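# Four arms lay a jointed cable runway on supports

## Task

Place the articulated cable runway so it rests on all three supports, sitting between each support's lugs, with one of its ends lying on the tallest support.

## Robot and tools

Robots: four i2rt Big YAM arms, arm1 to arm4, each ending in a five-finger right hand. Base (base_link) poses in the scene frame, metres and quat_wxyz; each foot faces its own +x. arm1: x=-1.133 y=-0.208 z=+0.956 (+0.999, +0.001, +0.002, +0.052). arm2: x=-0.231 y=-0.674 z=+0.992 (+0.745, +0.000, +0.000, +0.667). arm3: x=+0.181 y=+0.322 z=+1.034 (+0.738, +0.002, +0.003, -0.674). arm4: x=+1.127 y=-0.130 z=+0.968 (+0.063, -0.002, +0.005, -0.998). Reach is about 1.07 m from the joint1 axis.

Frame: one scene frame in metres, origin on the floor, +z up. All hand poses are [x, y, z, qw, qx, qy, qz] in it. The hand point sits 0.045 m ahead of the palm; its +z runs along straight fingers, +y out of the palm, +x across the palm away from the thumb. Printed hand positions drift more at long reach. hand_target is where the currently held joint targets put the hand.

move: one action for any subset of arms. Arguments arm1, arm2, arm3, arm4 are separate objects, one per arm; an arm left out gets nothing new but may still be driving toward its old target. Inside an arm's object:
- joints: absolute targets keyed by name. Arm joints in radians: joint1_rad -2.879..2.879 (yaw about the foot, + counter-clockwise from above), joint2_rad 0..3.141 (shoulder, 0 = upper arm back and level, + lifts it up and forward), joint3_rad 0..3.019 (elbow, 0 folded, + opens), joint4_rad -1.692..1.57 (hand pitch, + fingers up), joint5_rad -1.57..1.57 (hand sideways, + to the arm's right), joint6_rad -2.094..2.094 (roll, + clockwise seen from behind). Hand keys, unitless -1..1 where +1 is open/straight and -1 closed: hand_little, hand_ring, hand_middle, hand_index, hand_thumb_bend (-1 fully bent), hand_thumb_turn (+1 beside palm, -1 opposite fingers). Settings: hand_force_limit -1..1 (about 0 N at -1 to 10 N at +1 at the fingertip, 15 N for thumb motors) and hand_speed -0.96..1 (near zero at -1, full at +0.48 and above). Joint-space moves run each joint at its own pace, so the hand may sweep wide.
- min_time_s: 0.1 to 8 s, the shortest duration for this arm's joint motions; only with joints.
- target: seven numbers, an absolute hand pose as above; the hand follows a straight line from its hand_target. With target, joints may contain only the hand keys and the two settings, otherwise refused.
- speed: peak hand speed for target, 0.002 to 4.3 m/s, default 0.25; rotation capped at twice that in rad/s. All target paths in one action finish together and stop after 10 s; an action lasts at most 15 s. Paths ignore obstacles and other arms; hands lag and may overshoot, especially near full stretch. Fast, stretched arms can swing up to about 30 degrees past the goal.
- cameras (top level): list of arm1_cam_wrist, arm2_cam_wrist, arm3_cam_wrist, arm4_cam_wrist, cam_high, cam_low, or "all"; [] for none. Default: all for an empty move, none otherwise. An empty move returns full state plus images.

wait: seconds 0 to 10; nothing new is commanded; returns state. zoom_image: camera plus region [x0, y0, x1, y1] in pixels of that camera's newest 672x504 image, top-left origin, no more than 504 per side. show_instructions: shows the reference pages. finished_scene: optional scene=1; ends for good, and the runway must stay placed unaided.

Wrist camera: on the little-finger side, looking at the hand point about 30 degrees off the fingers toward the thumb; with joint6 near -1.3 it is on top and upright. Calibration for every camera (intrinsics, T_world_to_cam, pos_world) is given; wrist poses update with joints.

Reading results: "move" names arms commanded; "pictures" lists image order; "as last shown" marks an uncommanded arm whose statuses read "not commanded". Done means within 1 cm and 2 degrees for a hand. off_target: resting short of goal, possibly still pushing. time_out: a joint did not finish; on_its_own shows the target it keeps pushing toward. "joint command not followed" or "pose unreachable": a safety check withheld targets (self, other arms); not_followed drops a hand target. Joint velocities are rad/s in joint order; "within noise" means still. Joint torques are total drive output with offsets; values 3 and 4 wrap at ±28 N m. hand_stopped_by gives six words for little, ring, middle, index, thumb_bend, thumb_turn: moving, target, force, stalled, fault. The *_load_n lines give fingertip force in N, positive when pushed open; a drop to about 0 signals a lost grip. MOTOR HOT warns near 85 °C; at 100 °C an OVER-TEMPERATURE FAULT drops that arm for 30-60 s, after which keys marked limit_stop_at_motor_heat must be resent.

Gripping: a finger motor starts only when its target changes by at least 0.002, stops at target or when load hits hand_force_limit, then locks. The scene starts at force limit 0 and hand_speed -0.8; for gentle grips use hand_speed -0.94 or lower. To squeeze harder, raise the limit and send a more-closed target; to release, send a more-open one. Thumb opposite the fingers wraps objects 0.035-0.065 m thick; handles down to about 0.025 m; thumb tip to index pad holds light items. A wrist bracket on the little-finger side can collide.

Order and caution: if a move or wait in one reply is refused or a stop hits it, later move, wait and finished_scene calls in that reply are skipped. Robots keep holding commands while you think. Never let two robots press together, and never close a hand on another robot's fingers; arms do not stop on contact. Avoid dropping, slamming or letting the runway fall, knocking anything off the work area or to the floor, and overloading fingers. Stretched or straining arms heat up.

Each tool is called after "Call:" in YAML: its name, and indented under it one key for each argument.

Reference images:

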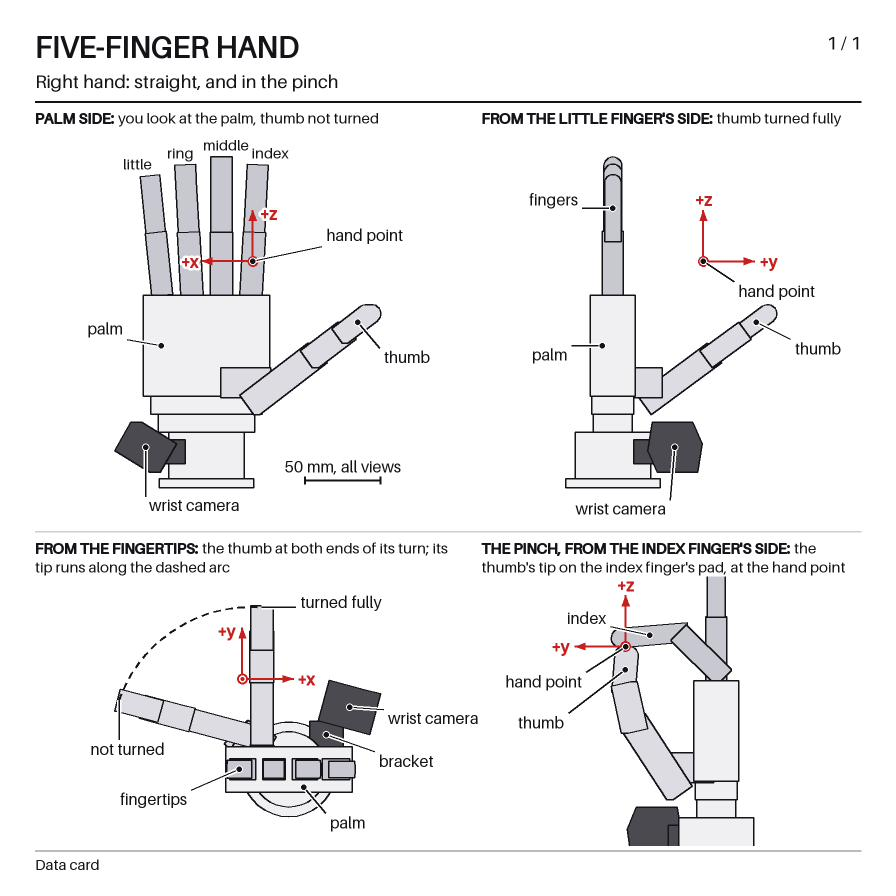

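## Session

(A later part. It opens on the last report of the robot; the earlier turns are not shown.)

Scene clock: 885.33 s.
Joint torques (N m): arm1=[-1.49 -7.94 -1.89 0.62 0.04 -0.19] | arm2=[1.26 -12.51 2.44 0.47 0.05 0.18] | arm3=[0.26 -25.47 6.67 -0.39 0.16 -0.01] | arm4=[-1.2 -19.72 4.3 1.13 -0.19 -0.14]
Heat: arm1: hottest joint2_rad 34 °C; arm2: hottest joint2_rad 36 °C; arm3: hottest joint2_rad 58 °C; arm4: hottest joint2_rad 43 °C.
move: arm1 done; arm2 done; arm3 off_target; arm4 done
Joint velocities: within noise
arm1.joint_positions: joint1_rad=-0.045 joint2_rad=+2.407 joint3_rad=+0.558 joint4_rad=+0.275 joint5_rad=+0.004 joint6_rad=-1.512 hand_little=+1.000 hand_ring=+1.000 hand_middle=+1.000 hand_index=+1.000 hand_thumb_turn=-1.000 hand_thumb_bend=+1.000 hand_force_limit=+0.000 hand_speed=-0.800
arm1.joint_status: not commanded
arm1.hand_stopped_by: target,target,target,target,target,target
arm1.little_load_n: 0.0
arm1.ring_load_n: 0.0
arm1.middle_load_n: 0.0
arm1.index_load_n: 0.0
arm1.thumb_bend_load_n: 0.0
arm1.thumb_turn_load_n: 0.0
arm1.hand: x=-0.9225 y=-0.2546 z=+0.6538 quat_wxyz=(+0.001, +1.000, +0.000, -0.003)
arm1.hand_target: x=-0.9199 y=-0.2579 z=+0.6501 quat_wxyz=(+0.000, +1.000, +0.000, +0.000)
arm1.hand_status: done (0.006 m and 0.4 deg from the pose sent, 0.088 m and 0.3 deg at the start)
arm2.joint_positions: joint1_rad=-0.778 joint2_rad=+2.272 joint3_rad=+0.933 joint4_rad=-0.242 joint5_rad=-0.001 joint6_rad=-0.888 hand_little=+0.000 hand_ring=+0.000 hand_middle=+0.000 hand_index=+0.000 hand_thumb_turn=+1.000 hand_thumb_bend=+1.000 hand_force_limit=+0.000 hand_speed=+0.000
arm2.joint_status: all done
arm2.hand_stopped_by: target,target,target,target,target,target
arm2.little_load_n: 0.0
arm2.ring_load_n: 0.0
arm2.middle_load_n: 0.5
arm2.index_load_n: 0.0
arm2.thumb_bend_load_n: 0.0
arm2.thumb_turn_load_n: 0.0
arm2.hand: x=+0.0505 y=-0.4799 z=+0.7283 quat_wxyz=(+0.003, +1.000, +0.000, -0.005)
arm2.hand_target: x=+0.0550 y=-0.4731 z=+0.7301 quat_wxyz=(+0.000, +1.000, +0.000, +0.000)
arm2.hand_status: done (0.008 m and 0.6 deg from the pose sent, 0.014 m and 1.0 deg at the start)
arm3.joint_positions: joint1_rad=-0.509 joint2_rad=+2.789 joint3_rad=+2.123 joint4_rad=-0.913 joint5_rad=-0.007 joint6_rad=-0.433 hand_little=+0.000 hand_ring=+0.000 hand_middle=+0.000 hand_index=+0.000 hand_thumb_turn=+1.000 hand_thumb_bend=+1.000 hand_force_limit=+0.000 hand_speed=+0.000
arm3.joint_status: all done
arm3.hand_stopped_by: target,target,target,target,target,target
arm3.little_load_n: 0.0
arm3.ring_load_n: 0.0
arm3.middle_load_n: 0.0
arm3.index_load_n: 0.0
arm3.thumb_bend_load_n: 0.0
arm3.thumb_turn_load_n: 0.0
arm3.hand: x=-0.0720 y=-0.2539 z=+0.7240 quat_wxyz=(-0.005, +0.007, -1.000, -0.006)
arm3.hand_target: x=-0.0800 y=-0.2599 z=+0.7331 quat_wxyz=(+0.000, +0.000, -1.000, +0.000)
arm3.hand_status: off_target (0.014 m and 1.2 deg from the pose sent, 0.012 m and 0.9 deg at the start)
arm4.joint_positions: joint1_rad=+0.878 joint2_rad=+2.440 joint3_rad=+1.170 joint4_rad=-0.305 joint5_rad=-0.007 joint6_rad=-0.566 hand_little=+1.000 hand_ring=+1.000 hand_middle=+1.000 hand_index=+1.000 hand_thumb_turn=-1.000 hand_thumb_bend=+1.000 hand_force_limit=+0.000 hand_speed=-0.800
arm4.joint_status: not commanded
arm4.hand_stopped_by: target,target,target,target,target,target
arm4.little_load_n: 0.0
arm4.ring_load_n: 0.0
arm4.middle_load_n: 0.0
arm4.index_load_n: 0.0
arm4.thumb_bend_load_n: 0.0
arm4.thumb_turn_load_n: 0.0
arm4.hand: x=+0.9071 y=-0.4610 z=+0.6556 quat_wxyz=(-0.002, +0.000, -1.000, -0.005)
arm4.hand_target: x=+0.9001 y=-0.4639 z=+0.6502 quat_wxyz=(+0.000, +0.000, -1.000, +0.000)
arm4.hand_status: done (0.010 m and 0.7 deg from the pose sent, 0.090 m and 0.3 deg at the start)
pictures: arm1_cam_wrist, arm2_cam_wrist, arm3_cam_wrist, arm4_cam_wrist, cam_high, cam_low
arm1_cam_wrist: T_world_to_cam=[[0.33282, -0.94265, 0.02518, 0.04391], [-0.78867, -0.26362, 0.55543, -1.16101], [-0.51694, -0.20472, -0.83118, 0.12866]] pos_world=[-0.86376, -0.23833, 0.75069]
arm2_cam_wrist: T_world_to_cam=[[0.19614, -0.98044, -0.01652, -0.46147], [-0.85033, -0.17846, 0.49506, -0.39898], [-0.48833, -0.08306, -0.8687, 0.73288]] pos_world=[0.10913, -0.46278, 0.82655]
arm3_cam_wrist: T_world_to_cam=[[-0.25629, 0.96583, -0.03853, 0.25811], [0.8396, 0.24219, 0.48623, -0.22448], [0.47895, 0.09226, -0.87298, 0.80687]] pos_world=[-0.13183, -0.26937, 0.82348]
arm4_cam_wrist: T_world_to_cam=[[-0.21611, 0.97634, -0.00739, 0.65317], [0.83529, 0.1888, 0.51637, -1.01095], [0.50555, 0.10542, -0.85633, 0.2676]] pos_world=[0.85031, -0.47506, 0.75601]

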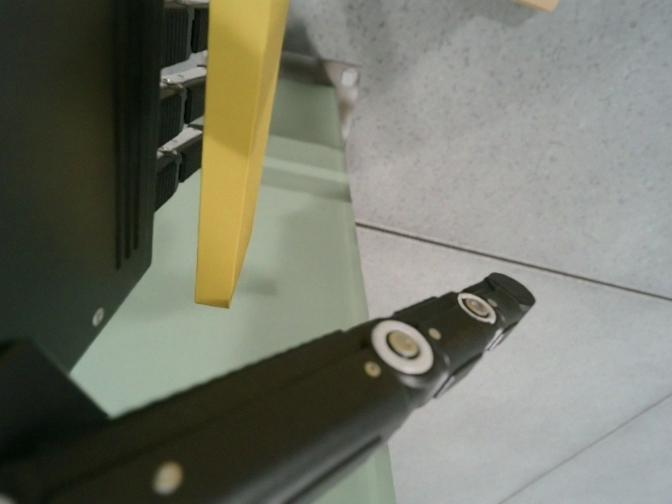

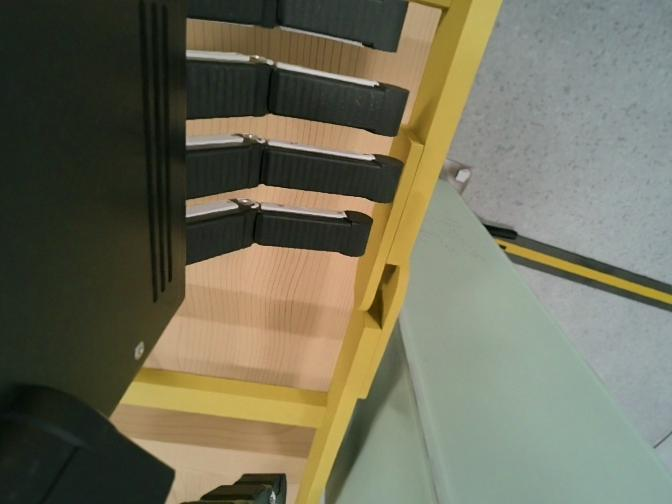

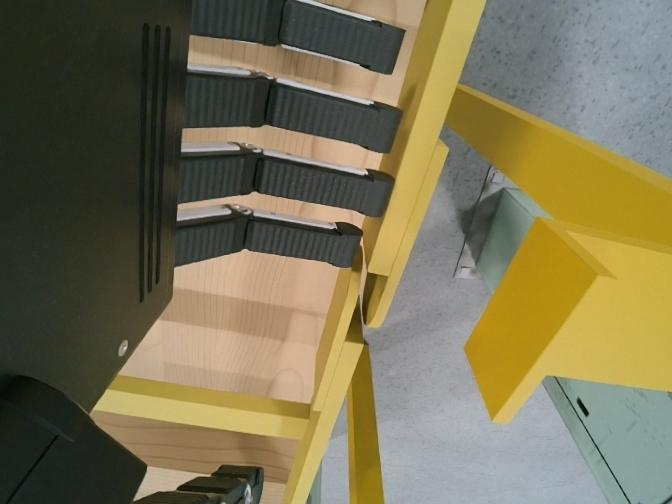

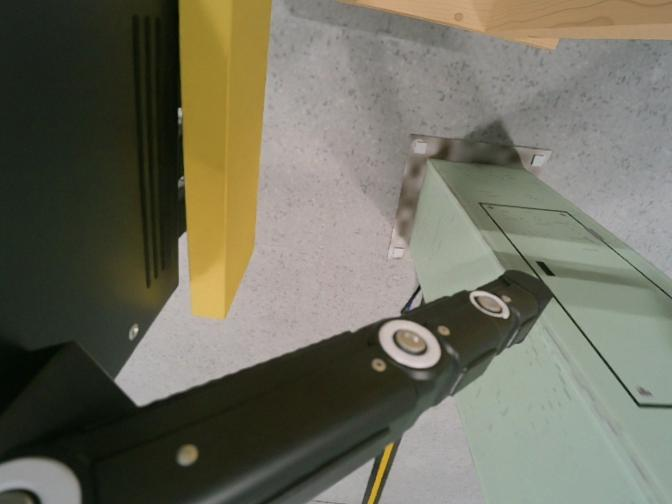

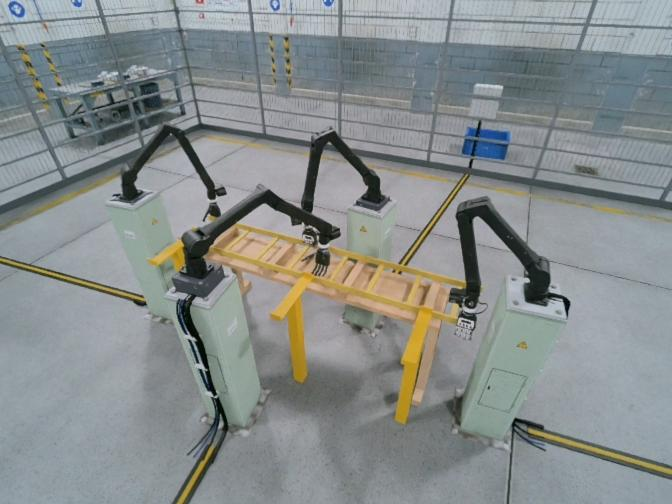

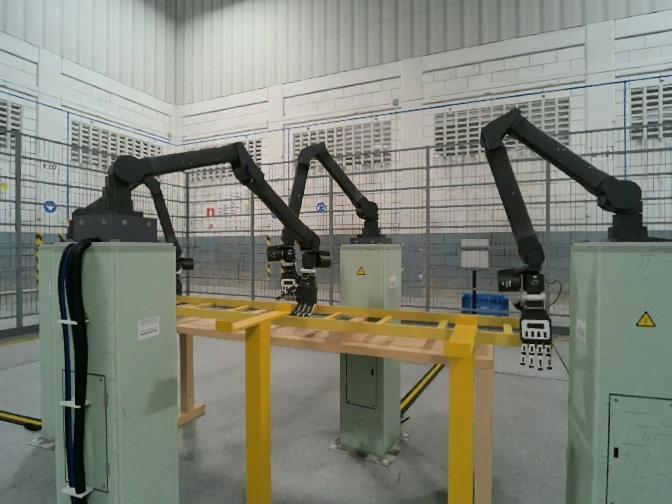

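Call:
move:
  arm2: {"target":[0.058,-0.473,0.652,0,1,0,0],"speed":0.1}
  arm3: {"target":[-0.084,-0.2635,0.660,0,0,1,0],"speed":0.1}
  arm1: {"target":[-0.914,-0.2645,0.633,0,1,0,0],"speed":0.05}
  arm4: {"target":[0.895,-0.464,0.633,0,0,1,0],"speed":0.05}
  cameras: ["all"]

Call:
zoom_image:
  camera: "cam_low"
  region: [240, 240, 400, 360]

Call:
zoom_image:
  camera: "arm3_cam_wrist"
  region: [180, 0, 520, 380]

Call:
zoom_image:
  camera: "arm2_cam_wrist"
  region: [180, 0, 520, 380]

Scene clock: 933.47 s.
Joint torques (N m): arm1=[-1.49 -7.71 -2 0.61 0.04 -0.18] | arm2=[0.91 -10.75 1.8 1.16 0.04 0.11] | arm3=[0.44 -23.24 7.79 -0.32 0.15 -0.03] | arm4=[-1.55 -19.66 4.53 0.83 -0.17 -0.16]
Heat: arm1: hottest joint1_rad 33 °C; arm2: hottest joint2_rad 37 °C; arm3: hottest joint2_rad 58 °C; arm4: hottest joint2_rad 43 °C.
move: arm1 done; arm2 done; arm3 done; arm4 done
Joint velocities: within noise
arm1.joint_positions: joint1_rad=-0.072 joint2_rad=+2.456 joint3_rad=+0.601 joint4_rad=+0.288 joint5_rad=+0.004 joint6_rad=-1.538 hand_little=+1.000 hand_ring=+1.000 hand_middle=+1.000 hand_index=+1.000 hand_thumb_turn=-1.000 hand_thumb_bend=+1.000 hand_force_limit=+0.000 hand_speed=-0.800
arm1.joint_status: not commanded
arm1.hand_stopped_by: target,target,target,target,target,target
arm1.little_load_n: 0.0
arm1.ring_load_n: 0.0
arm1.middle_load_n: 0.0
arm1.index_load_n: 0.0
arm1.thumb_bend_load_n: 0.0
arm1.thumb_turn_load_n: 0.0
arm1.hand: x=-0.9135 y=-0.2606 z=+0.6378 quat_wxyz=(+0.001, +1.000, +0.000, +0.000)
arm1.hand_target: x=-0.9142 y=-0.2644 z=+0.6331 quat_wxyz=(+0.000, +1.000, +0.000, +0.000)
arm1.hand_status: done (0.006 m and 0.1 deg from the pose sent, 0.025 m and 0.4 deg at the start)
arm2.joint_positions: joint1_rad=-0.778 joint2_rad=+2.464 joint3_rad=+1.032 joint4_rad=-0.141 joint5_rad=-0.001 joint6_rad=-0.886 hand_little=+0.000 hand_ring=+0.000 hand_middle=+0.000 hand_index=+0.000 hand_thumb_turn=+1.000 hand_thumb_bend=+1.000 hand_force_limit=+0.000 hand_speed=+0.000
arm2.joint_status: not commanded
arm2.hand_stopped_by: target,target,target,target,target,target
arm2.little_load_n: 0.0
arm2.ring_load_n: 0.5
arm2.middle_load_n: 0.0
arm2.index_load_n: 0.0
arm2.thumb_bend_load_n: 0.0
arm2.thumb_turn_load_n: 0.0
arm2.hand: x=+0.0577 y=-0.4740 z=+0.6602 quat_wxyz=(+0.000, +1.000, -0.001, -0.001)
arm2.hand_target: x=+0.0580 y=-0.4731 z=+0.6522 quat_wxyz=(+0.000, +1.000, +0.000, +0.000)
arm2.hand_status: done (0.008 m and 0.1 deg from the pose sent, 0.077 m and 0.6 deg at the start)
arm3.joint_positions: joint1_rad=-0.510 joint2_rad=+2.946 joint3_rad=+2.286 joint4_rad=-0.908 joint5_rad=-0.007 joint6_rad=-0.433 hand_little=+0.000 hand_ring=+0.000 hand_middle=+0.000 hand_index=+0.000 hand_thumb_turn=+1.000 hand_thumb_bend=+1.000 hand_force_limit=+0.000 hand_speed=+0.000
arm3.joint_status: not commanded
arm3.hand_stopped_by: target,target,target,target,target,target
arm3.little_load_n: 0.0
arm3.ring_load_n: 0.0
arm3.middle_load_n: 0.0
arm3.index_load_n: 0.5
arm3.thumb_bend_load_n: 0.0
arm3.thumb_turn_load_n: 0.0
arm3.hand: x=-0.0768 y=-0.2625 z=+0.6652 quat_wxyz=(-0.002, +0.006, -1.000, -0.001)
arm3.hand_target: x=-0.0839 y=-0.2631 z=+0.6601 quat_wxyz=(+0.000, +0.000, -1.000, +0.000)
arm3.hand_status: done (0.009 m and 0.8 deg from the pose sent, 0.066 m and 1.2 deg at the start)
arm4.joint_positions: joint1_rad=+0.870 joint2_rad=+2.481 joint3_rad=+1.200 joint4_rad=-0.290 joint5_rad=-0.007 joint6_rad=-0.574 hand_little=+1.000 hand_ring=+1.000 hand_middle=+1.000 hand_index=+1.000 hand_thumb_turn=-1.000 hand_thumb_bend=+1.000 hand_force_limit=+0.000 hand_speed=-0.800
arm4.joint_status: not commanded
arm4.hand_stopped_by: target,target,target,target,target,target
arm4.little_load_n: 0.0
arm4.ring_load_n: 0.0
arm4.middle_load_n: 0.0
arm4.index_load_n: 0.0
arm4.thumb_bend_load_n: 0.0
arm4.thumb_turn_load_n: 0.0
arm4.hand: x=+0.9011 y=-0.4628 z=+0.6406 quat_wxyz=(-0.001, +0.000, -1.000, -0.004)
arm4.hand_target: x=+0.8951 y=-0.4639 z=+0.6333 quat_wxyz=(+0.000, +0.000, -1.000, +0.000)
arm4.hand_status: done (0.010 m and 0.4 deg from the pose sent, 0.026 m and 0.6 deg at the start)
pictures: arm1_cam_wrist, arm2_cam_wrist, arm3_cam_wrist, arm4_cam_wrist, cam_high, cam_low
arm1_cam_wrist: T_world_to_cam=[[0.33266, -0.94266, 0.02684, 0.03436], [-0.79181, -0.26373, 0.55089, -1.14663], [-0.51223, -0.20452, -0.83414, 0.1251]] pos_world=[-0.85526, -0.24443, 0.7351]
arm2_cam_wrist: T_world_to_cam=[[0.19515, -0.98055, -0.02082, -0.45534], [-0.85403, -0.18033, 0.48797, -0.35409], [-0.48224, -0.07745, -0.87261, 0.68261]] pos_world=[0.11564, -0.45747, 0.75896]
arm3_cam_wrist: T_world_to_cam=[[-0.2554, 0.9657, -0.04688, 0.26845], [0.84197, 0.24599, 0.48018, -0.18456], [0.47524, 0.08317, -0.87591, 0.75791]] pos_world=[-0.13623, -0.27687, 0.76507]
arm4_cam_wrist: T_world_to_cam=[[-0.2161, 0.97632, -0.01042, 0.65549], [0.83645, 0.19062, 0.51383, -0.9964], [0.50364, 0.10232, -0.85783, 0.25926]] pos_world=[0.84451, -0.47656, 0.7412]

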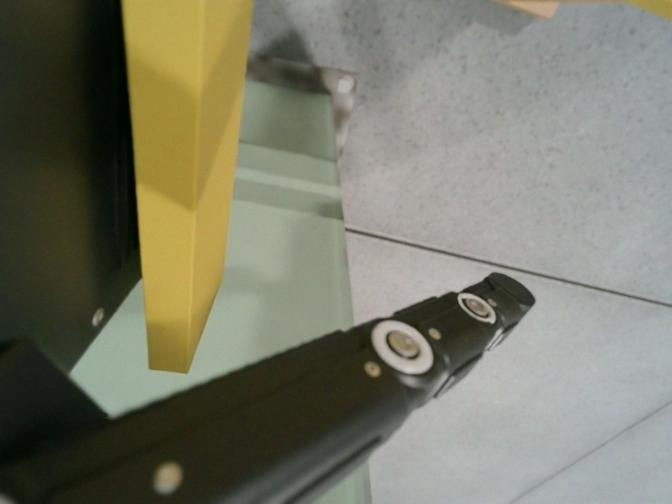

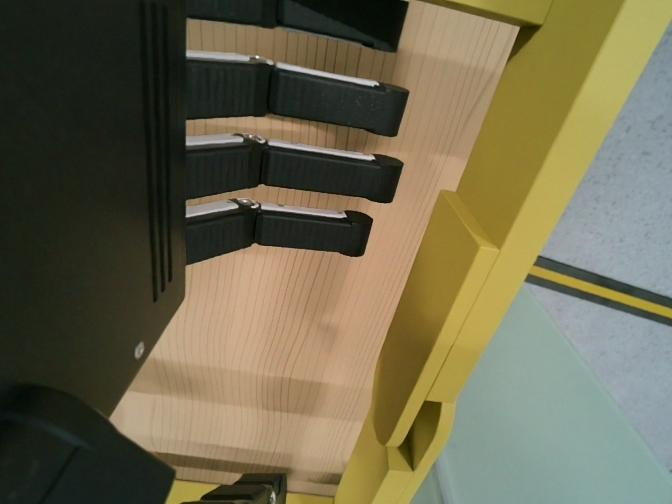

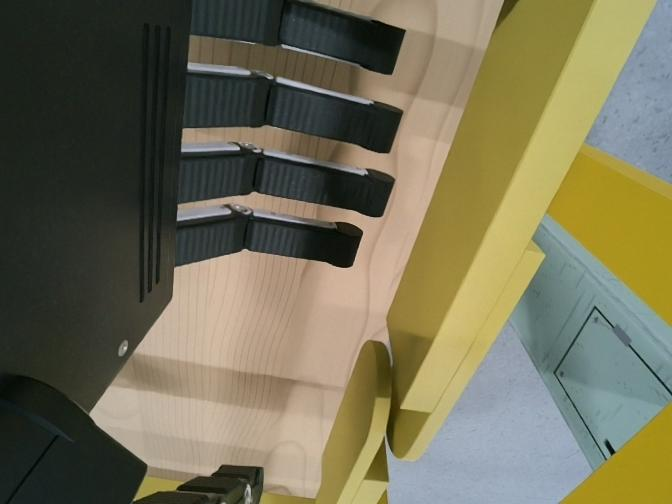

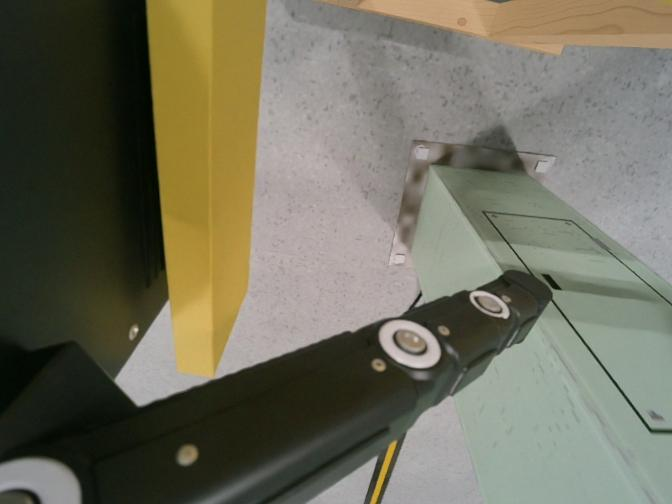

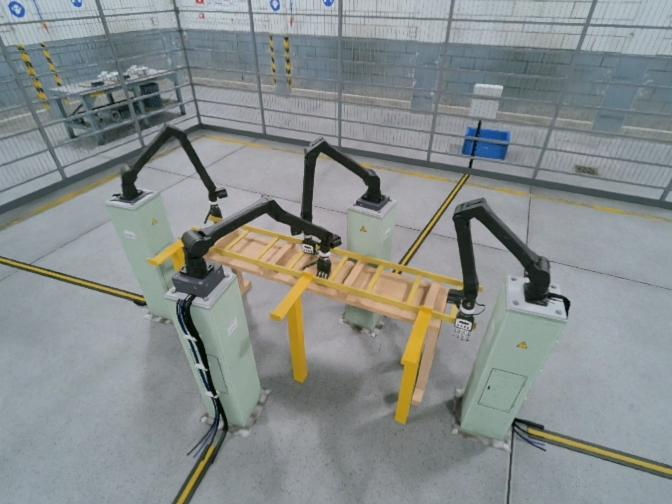

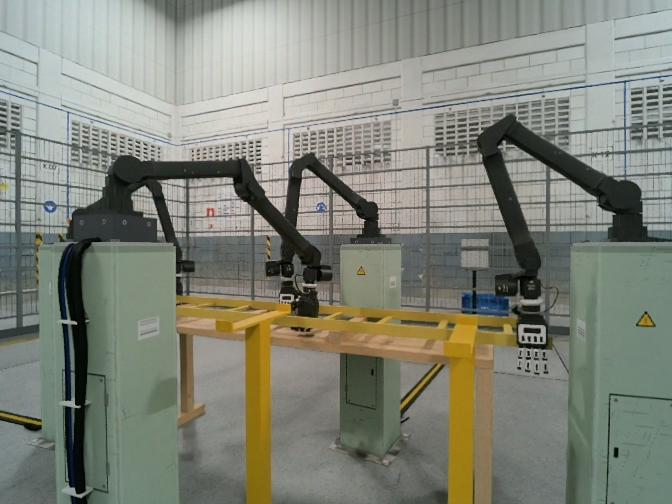

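Scaled by 3.150 from the camera's image (finer frame: 960x720).

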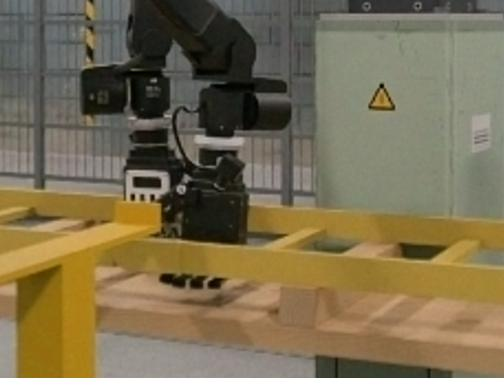

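Scaled by 1.326 from the camera's image (finer frame: 960x720).

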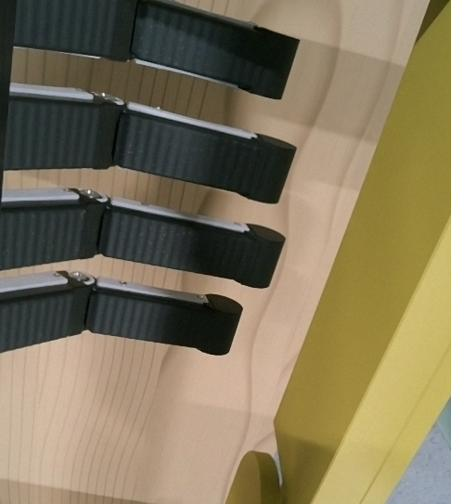

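Scaled by 1.326 from the camera's image (finer frame: 960x720).

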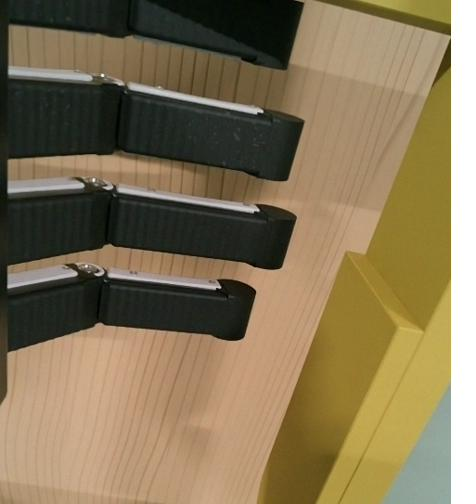

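Call:
move:
  arm2: {"target":[0.058,-0.478,0.695,0,1,0,0],"speed":0.15}
  arm3: {"target":[-0.084,-0.258,0.703,0,0,1,0],"speed":0.15}

Call:
move:
  arm2: {"joints":{"hand_thumb_turn":-1}}
  arm3: {"joints":{"hand_thumb_turn":-1}}
  cameras: ["arm2_cam_wrist","arm3_cam_wrist"]

Call:
zoom_image:
  camera: "arm3_cam_wrist"
  region: [300, 100, 600, 440]

Call:
zoom_image:
  camera: "arm2_cam_wrist"
  region: [300, 100, 600, 440]

Scene clock: 984.37 s.
Joint torques (N m): arm1=[-1.32 -7.88 -2.07 0.61 0.04 -0.2] | arm2=[-0.38 -12.28 0.62 0.21 0.04 -0.01] | arm3=[0.26 -28.4 5.01 -0.34 0.15 -0.08] | arm4=[-1.32 -19.66 4.41 0.77 -0.16 -0.18]
Heat: arm1: hottest joint2_rad 34 °C; arm2: hottest joint2_rad 37 °C; arm3: hottest joint2_rad 57 °C; arm4: hottest joint2_rad 41 °C.
move: arm2 done; arm3 off_target
Joint velocities: within noise
arm1, arm4: as last shown
arm2.joint_positions: joint1_rad=-0.779 joint2_rad=+2.363 joint3_rad=+0.986 joint4_rad=-0.174 joint5_rad=-0.001 joint6_rad=-0.888 hand_little=+0.000 hand_ring=+0.000 hand_middle=+0.000 hand_index=+0.000 hand_thumb_turn=+1.000 hand_thumb_bend=+1.000 hand_force_limit=+0.000 hand_speed=+0.000
arm2.joint_status: not commanded
arm2.hand_stopped_by: target,target,target,target,target,target
arm2.little_load_n: 0.0
arm2.ring_load_n: 0.0
arm2.middle_load_n: 0.0
arm2.index_load_n: 0.5
arm2.thumb_bend_load_n: 0.0
arm2.thumb_turn_load_n: 0.0
arm2.hand: x=+0.0628 y=-0.4705 z=+0.6955 quat_wxyz=(-0.007, +1.000, +0.000, +0.008)
arm2.hand_target: x=+0.0579 y=-0.4779 z=+0.6951 quat_wxyz=(+0.000, +1.000, +0.000, +0.000)
arm2.hand_status: done (0.009 m and 1.2 deg from the pose sent, 0.035 m and 0.1 deg at the start)
arm3.joint_positions: joint1_rad=-0.513 joint2_rad=+2.889 joint3_rad=+2.196 joint4_rad=-0.899 joint5_rad=-0.007 joint6_rad=-0.433 hand_little=+0.000 hand_ring=+0.000 hand_middle=+0.001 hand_index=+0.000 hand_thumb_turn=+1.000 hand_thumb_bend=+1.000 hand_force_limit=+0.000 hand_speed=+0.000
arm3.joint_status: not commanded
arm3.hand_stopped_by: target,target,target,target,target,target
arm3.little_load_n: 0.0
arm3.ring_load_n: 0.0
arm3.middle_load_n: 7.5
arm3.index_load_n: 0.0
arm3.thumb_bend_load_n: -0.5
arm3.thumb_turn_load_n: 0.0
arm3.hand: x=-0.0721 y=-0.2479 z=+0.6789 quat_wxyz=(-0.007, +0.005, -1.000, -0.012)
arm3.hand_target: x=-0.0839 y=-0.2578 z=+0.7024 quat_wxyz=(+0.000, +0.000, -1.000, +0.000)
arm3.hand_status: off_target (0.029 m and 1.7 deg from the pose sent, 0.039 m and 0.8 deg at the start)
pictures: none

Scene clock: 985.90 s.
Joint torques (N m): arm1=[-1.38 -7.82 -2.1 0.62 0.04 -0.19] | arm2=[0.44 -12.28 0.85 0.27 0.08 0.04] | arm3=[0.26 -28.51 4.97 -0.29 0.2 -0.06] | arm4=[-1.61 -19.08 4.48 1.05 -0.16 -0.16]
Heat: arm1: hottest joint2_rad 34 °C; arm2: hottest joint2_rad 37 °C; arm3: hottest joint2_rad 58 °C; arm4: hottest joint2_rad 41 °C.
move: arm2 done; arm3 done
Joint velocities: within noise
arm1, arm4: as last shown
arm2.joint_positions: joint1_rad=-0.779 joint2_rad=+2.363 joint3_rad=+0.986 joint4_rad=-0.174 joint5_rad=-0.001 joint6_rad=-0.888 hand_little=+0.000 hand_ring=+0.000 hand_middle=+0.000 hand_index=+0.000 hand_thumb_turn=-1.000 hand_thumb_bend=+1.000 hand_force_limit=+0.000 hand_speed=+0.000
arm2.joint_status: all done
arm2.hand_stopped_by: target,target,target,target,target,target
arm2.little_load_n: 0.0
arm2.ring_load_n: 0.0
arm2.middle_load_n: 0.0
arm2.index_load_n: 0.0
arm2.thumb_bend_load_n: 0.0
arm2.thumb_turn_load_n: 0.0
arm2.hand: x=+0.0628 y=-0.4705 z=+0.6955 quat_wxyz=(-0.007, +1.000, +0.000, +0.008)
arm2.hand_target: x=+0.0579 y=-0.4779 z=+0.6951 quat_wxyz=(+0.000, +1.000, +0.000, +0.000)
arm2.hand_status: not commanded
arm3.joint_positions: joint1_rad=-0.513 joint2_rad=+2.888 joint3_rad=+2.196 joint4_rad=-0.899 joint5_rad=-0.007 joint6_rad=-0.433 hand_little=+0.000 hand_ring=+0.000 hand_middle=+0.001 hand_index=+0.000 hand_thumb_turn=-1.000 hand_thumb_bend=+1.000 hand_force_limit=+0.000 hand_speed=+0.000
arm3.joint_status: all done
arm3.hand_stopped_by: target,target,target,target,target,target
arm3.little_load_n: 0.0
arm3.ring_load_n: 0.5
arm3.middle_load_n: 8.0
arm3.index_load_n: 0.5
arm3.thumb_bend_load_n: 0.0
arm3.thumb_turn_load_n: 0.0
arm3.hand: x=-0.0721 y=-0.2481 z=+0.6791 quat_wxyz=(-0.007, +0.005, -1.000, -0.011)
arm3.hand_target: x=-0.0840 y=-0.2579 z=+0.7027 quat_wxyz=(+0.000, +0.000, -1.000, +0.000)
arm3.hand_status: not commanded
arm2_cam_wrist: T_world_to_cam=[[0.19636, -0.98004, -0.03109, -0.4448], [-0.86214, -0.18766, 0.47064, -0.35726], [-0.46708, -0.06561, -0.88178, 0.72712]] pos_world=[0.11896, -0.45526, 0.79547]
arm3_cam_wrist: T_world_to_cam=[[-0.25241, 0.96719, -0.02873, 0.24467], [0.838, 0.23335, 0.49327, -0.21095], [0.48379, 0.10043, -0.8694, 0.76719]] pos_world=[-0.13262, -0.26447, 0.77809]

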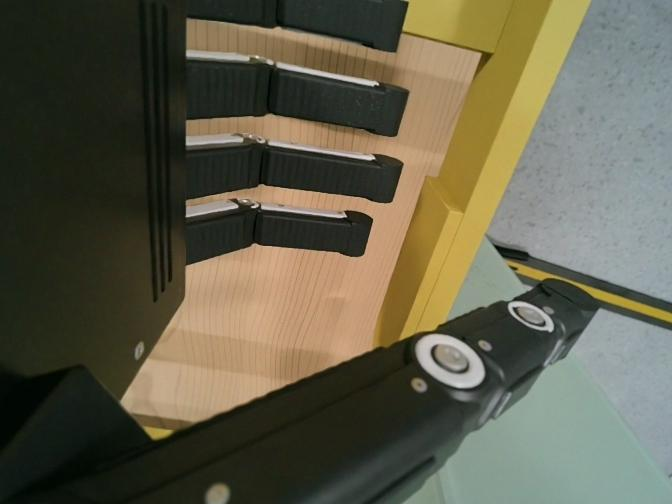

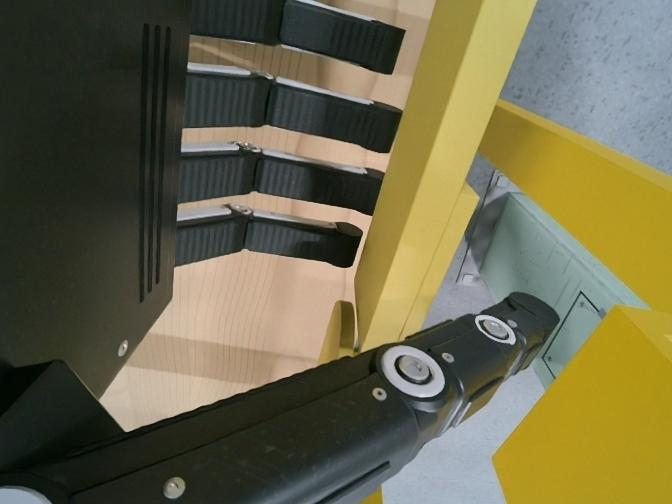

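Scaled by 1.482 from the camera's image (finer frame: 960x720).

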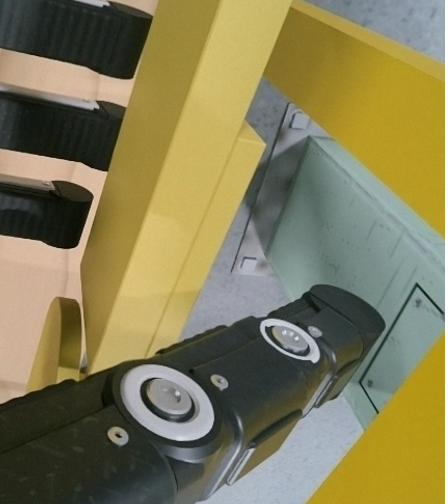

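Scaled by 1.482 from the camera's image (finer frame: 960x720).

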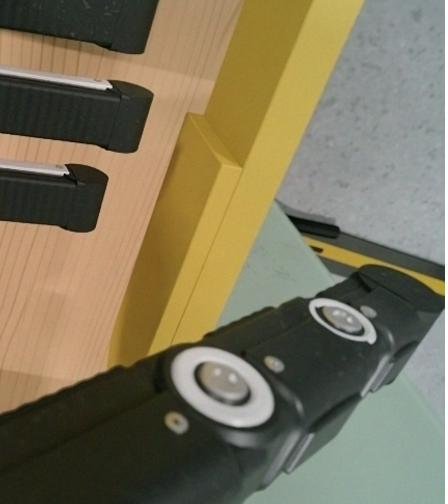

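Call:
move:
  arm2: {"target":[0.055,-0.482,0.642,0,1,0,0],"speed":0.06}
  arm3: {"target":[-0.086,-0.250,0.645,0,0,1,0],"speed":0.06}
  cameras: ["arm2_cam_wrist","arm3_cam_wrist","cam_low"]

Call:
zoom_image:
  camera: "cam_low"
  region: [240, 240, 400, 360]

Scene clock: 1000.93 s.
Joint torques (N m): arm1=[-1.38 -7.65 -2.06 0.65 0.04 -0.17] | arm2=[-0.32 -10.58 1.52 1.07 0.06 -0.02] | arm3=[0.5 -22.07 7.8 0.12 0.1 -0.14] | arm4=[-1.49 -19.43 4.51 1.01 -0.2 -0.11]
Heat: arm1: hottest joint2_rad 34 °C; arm2: hottest joint2_rad 38 °C; arm3: hottest joint2_rad 60 °C; arm4: hottest joint2_rad 40 °C.
move: arm2 off_target; arm3 off_target
Joint velocities: within noise
arm1, arm4: as last shown
arm2.joint_positions: joint1_rad=-0.781 joint2_rad=+2.484 joint3_rad=+1.027 joint4_rad=-0.108 joint5_rad=-0.001 joint6_rad=-0.891 hand_little=+0.000 hand_ring=+0.000 hand_middle=+0.000 hand_index=+0.000 hand_thumb_turn=-1.000 hand_thumb_bend=+1.000 hand_force_limit=+0.000 hand_speed=+0.000
arm2.joint_status: not commanded
arm2.hand_stopped_by: target,target,target,target,target,target
arm2.little_load_n: 0.0
arm2.ring_load_n: 0.0
arm2.middle_load_n: 0.5
arm2.index_load_n: 0.0
arm2.thumb_bend_load_n: 0.0
arm2.thumb_turn_load_n: 0.0
arm2.hand: x=+0.0552 y=-0.4777 z=+0.6517 quat_wxyz=(-0.002, +1.000, +0.000, +0.002)
arm2.hand_target: x=+0.0548 y=-0.4821 z=+0.6423 quat_wxyz=(+0.000, +1.000, +0.000, +0.000)
arm2.hand_status: off_target (0.011 m and 0.3 deg from the pose sent, 0.055 m and 1.2 deg at the start)
arm3.joint_positions: joint1_rad=-0.523 joint2_rad=+2.940 joint3_rad=+2.236 joint4_rad=-0.871 joint5_rad=-0.005 joint6_rad=-0.433 hand_little=+0.000 hand_ring=+0.000 hand_middle=+0.000 hand_index=+0.000 hand_thumb_turn=-1.000 hand_thumb_bend=+1.000 hand_force_limit=+0.000 hand_speed=+0.000
arm3.joint_status: not commanded
arm3.hand_stopped_by: target,target,target,target,target,target
arm3.little_load_n: 0.0
arm3.ring_load_n: 0.0
arm3.middle_load_n: 0.0
arm3.index_load_n: 0.0
arm3.thumb_bend_load_n: 0.5
arm3.thumb_turn_load_n: 0.0
arm3.hand: x=-0.0793 y=-0.2476 z=+0.6549 quat_wxyz=(-0.003, +0.000, -1.000, -0.004)
arm3.hand_target: x=-0.0858 y=-0.2495 z=+0.6454 quat_wxyz=(+0.000, +0.000, -1.000, +0.000)
arm3.hand_status: off_target (0.012 m and 0.6 deg from the pose sent, 0.037 m and 1.7 deg at the start)
arm4.index_load_n: -0.5
arm2_cam_wrist: T_world_to_cam=[[0.19678, -0.98015, -0.02397, -0.45645], [-0.85635, -0.18372, 0.48262, -0.35078], [-0.47744, -0.07444, -0.8755, 0.67676]] pos_world=[0.11255, -0.46147, 0.75086]
arm3_cam_wrist: T_world_to_cam=[[-0.24352, 0.96906, -0.0403, 0.25043], [0.84442, 0.23228, 0.48271, -0.18605], [0.47714, 0.08352, -0.87485, 0.74844]] pos_world=[-0.13902, -0.26198, 0.75467]

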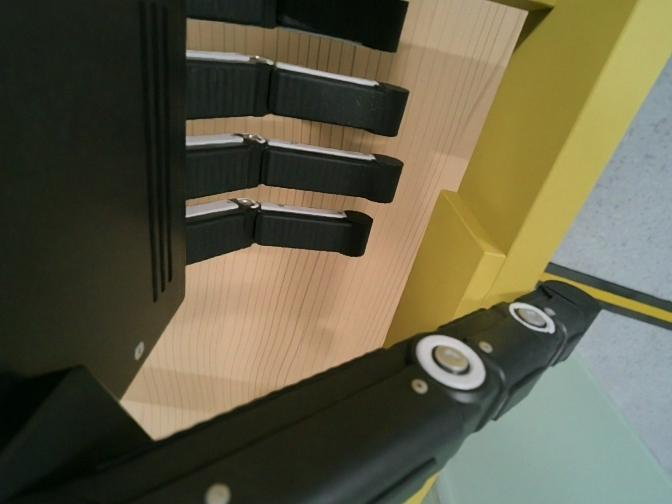

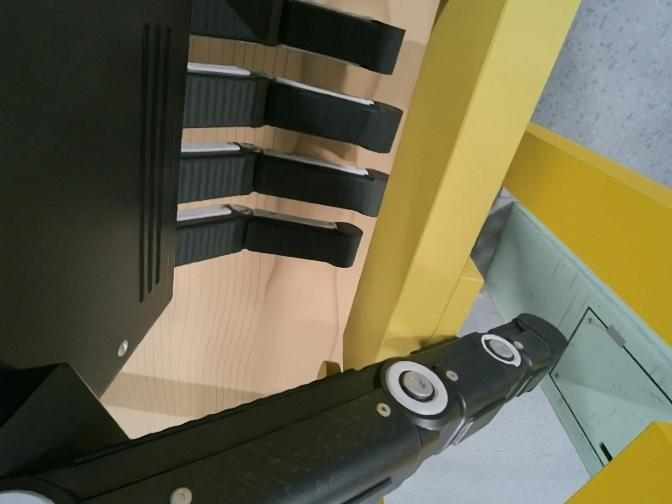

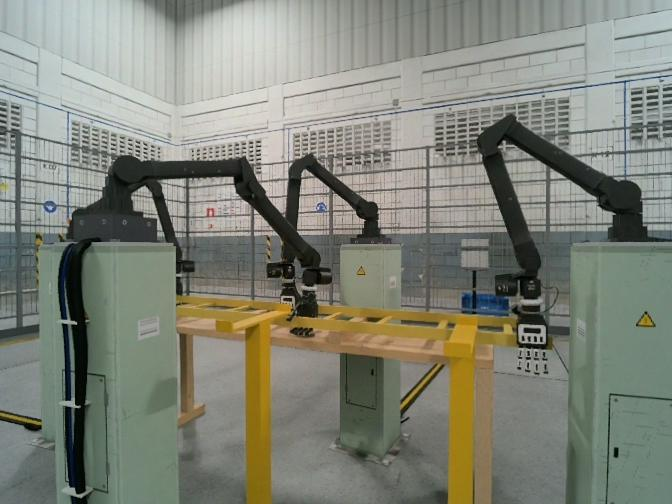

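Scaled by 3.150 from the camera's image (finer frame: 960x720).

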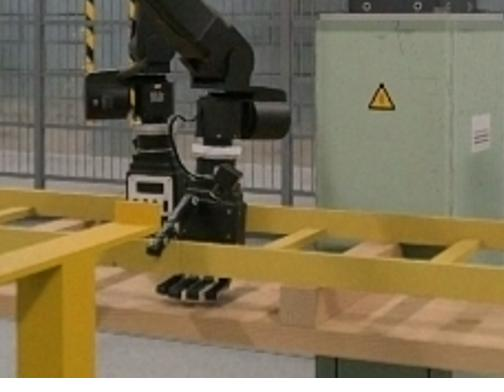

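Call:
move:
  arm2: {"target":[0.055,-0.534,0.638,0,1,0,0],"speed":0.08}
  arm3: {"target":[-0.084,-0.207,0.640,0,0,1,0],"speed":0.08}
  cameras: ["arm2_cam_wrist","arm3_cam_wrist","cam_low","cam_high"]

Call:
zoom_image:
  camera: "cam_low"
  region: [240, 240, 400, 360]

Scene clock: 1018.47 s.
Joint torques (N m): arm1=[-1.67 -7.82 -2.09 0.66 0.03 -0.17] | arm2=[0.09 -10.11 -0.18 1.37 0.14 -0.04] | arm3=[0.21 -24.53 4.16 0.29 0.04 -0.16] | arm4=[-1.61 -19.37 4.57 0.85 -0.11 -0.2]
Heat: arm1: hottest joint2_rad 35 °C; arm2: hottest joint2_rad 38 °C; arm3: hottest joint2_rad 59 °C; arm4: hottest joint2_rad 40 °C.
move: arm2 off_target; arm3 done
Joint velocities: within noise
arm1, arm4: as last shown
arm2.joint_positions: joint1_rad=-0.891 joint2_rad=+2.493 joint3_rad=+0.963 joint4_rad=-0.032 joint5_rad=-0.002 joint6_rad=-0.997 hand_little=+0.000 hand_ring=+0.000 hand_middle=+0.000 hand_index=+0.000 hand_thumb_turn=-1.000 hand_thumb_bend=+1.000 hand_force_limit=+0.000 hand_speed=+0.000
arm2.joint_status: not commanded
arm2.hand_stopped_by: target,target,target,target,target,target
arm2.little_load_n: 0.0
arm2.ring_load_n: 0.0
arm2.middle_load_n: 0.0
arm2.index_load_n: 0.0
arm2.thumb_bend_load_n: 0.0
arm2.thumb_turn_load_n: 0.0
arm2.hand: x=+0.0599 y=-0.5272 z=+0.6463 quat_wxyz=(-0.004, +1.000, -0.002, +0.003)
arm2.hand_target: x=+0.0549 y=-0.5339 z=+0.6383 quat_wxyz=(+0.000, +1.000, +0.000, +0.000)
arm2.hand_status: off_target (0.012 m and 0.6 deg from the pose sent, 0.058 m and 0.3 deg at the start)
arm3.joint_positions: joint1_rad=-0.545 joint2_rad=+2.891 joint3_rad=+2.052 joint4_rad=-0.738 joint5_rad=-0.004 joint6_rad=-0.454 hand_little=+0.000 hand_ring=+0.000 hand_middle=+0.000 hand_index=+0.000 hand_thumb_turn=-1.000 hand_thumb_bend=+1.000 hand_force_limit=+0.000 hand_speed=+0.000
arm3.joint_status: not commanded
arm3.hand_stopped_by: target,target,target,target,target,target
arm3.little_load_n: -1.5
arm3.ring_load_n: 0.0
arm3.middle_load_n: 0.0
arm3.index_load_n: 0.0
arm3.thumb_bend_load_n: -0.5
arm3.thumb_turn_load_n: 0.0
arm3.hand: x=-0.0767 y=-0.2072 z=+0.6369 quat_wxyz=(-0.003, +0.000, -1.000, -0.005)
arm3.hand_target: x=-0.0839 y=-0.2070 z=+0.6400 quat_wxyz=(+0.000, +0.000, -1.000, +0.000)
arm3.hand_status: done (0.008 m and 0.7 deg from the pose sent, 0.044 m and 0.6 deg at the start)
arm4.index_load_n: 0.0
pictures: arm2_cam_wrist, arm3_cam_wrist, cam_high, cam_low
arm2_cam_wrist: T_world_to_cam=[[0.19344, -0.98076, -0.0264, -0.50458], [-0.8583, -0.18219, 0.47972, -0.35043], [-0.47529, -0.07014, -0.87703, 0.67373]] pos_world=[0.11705, -0.51147, 0.74566]
arm3_cam_wrist: T_world_to_cam=[[-0.2432, 0.96922, -0.03821, 0.20992], [0.84457, 0.23096, 0.48307, -0.18942], [0.47702, 0.08521, -0.87475, 0.72838]] pos_world=[-0.13642, -0.22177, 0.73667]

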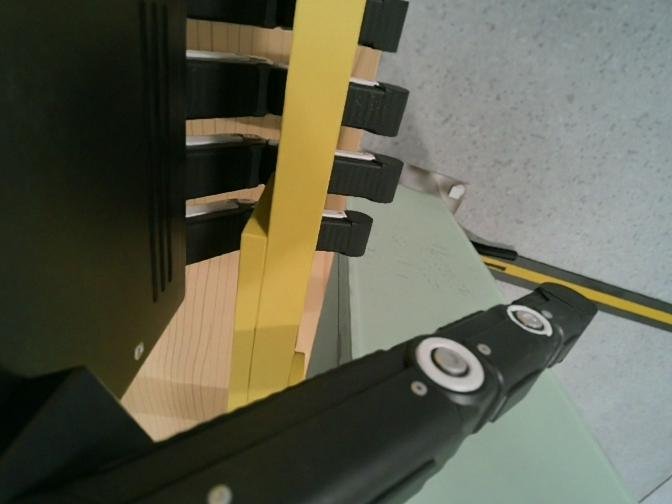

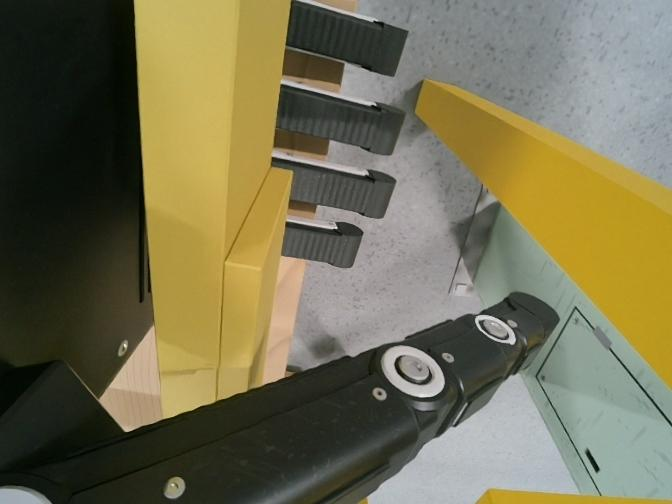

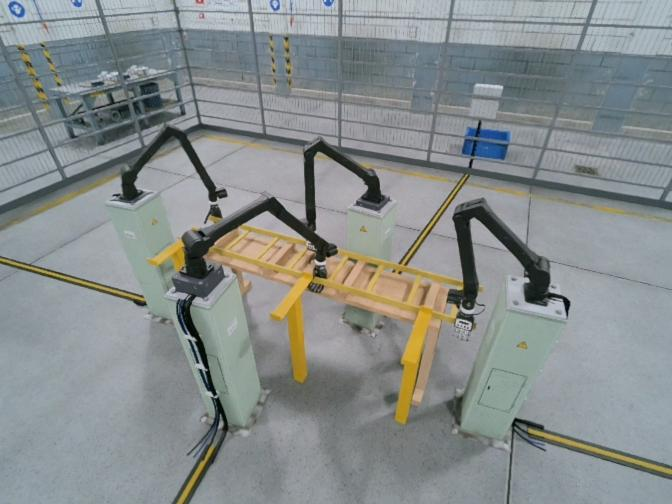

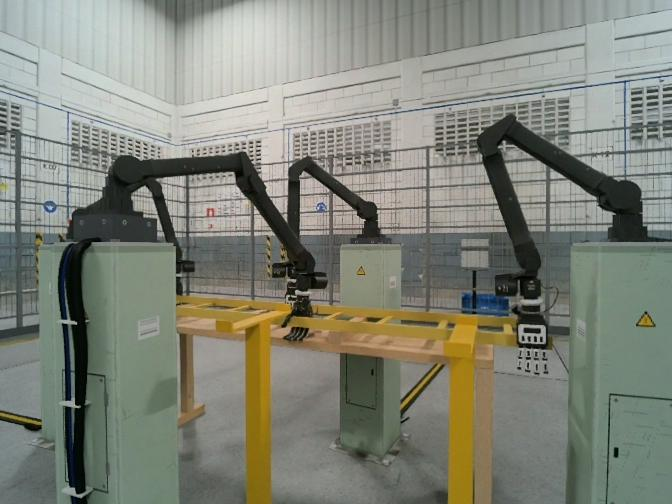

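Scaled by 3.150 from the camera's image (finer frame: 960x720).

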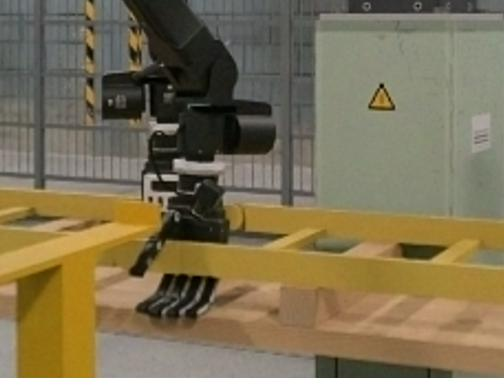

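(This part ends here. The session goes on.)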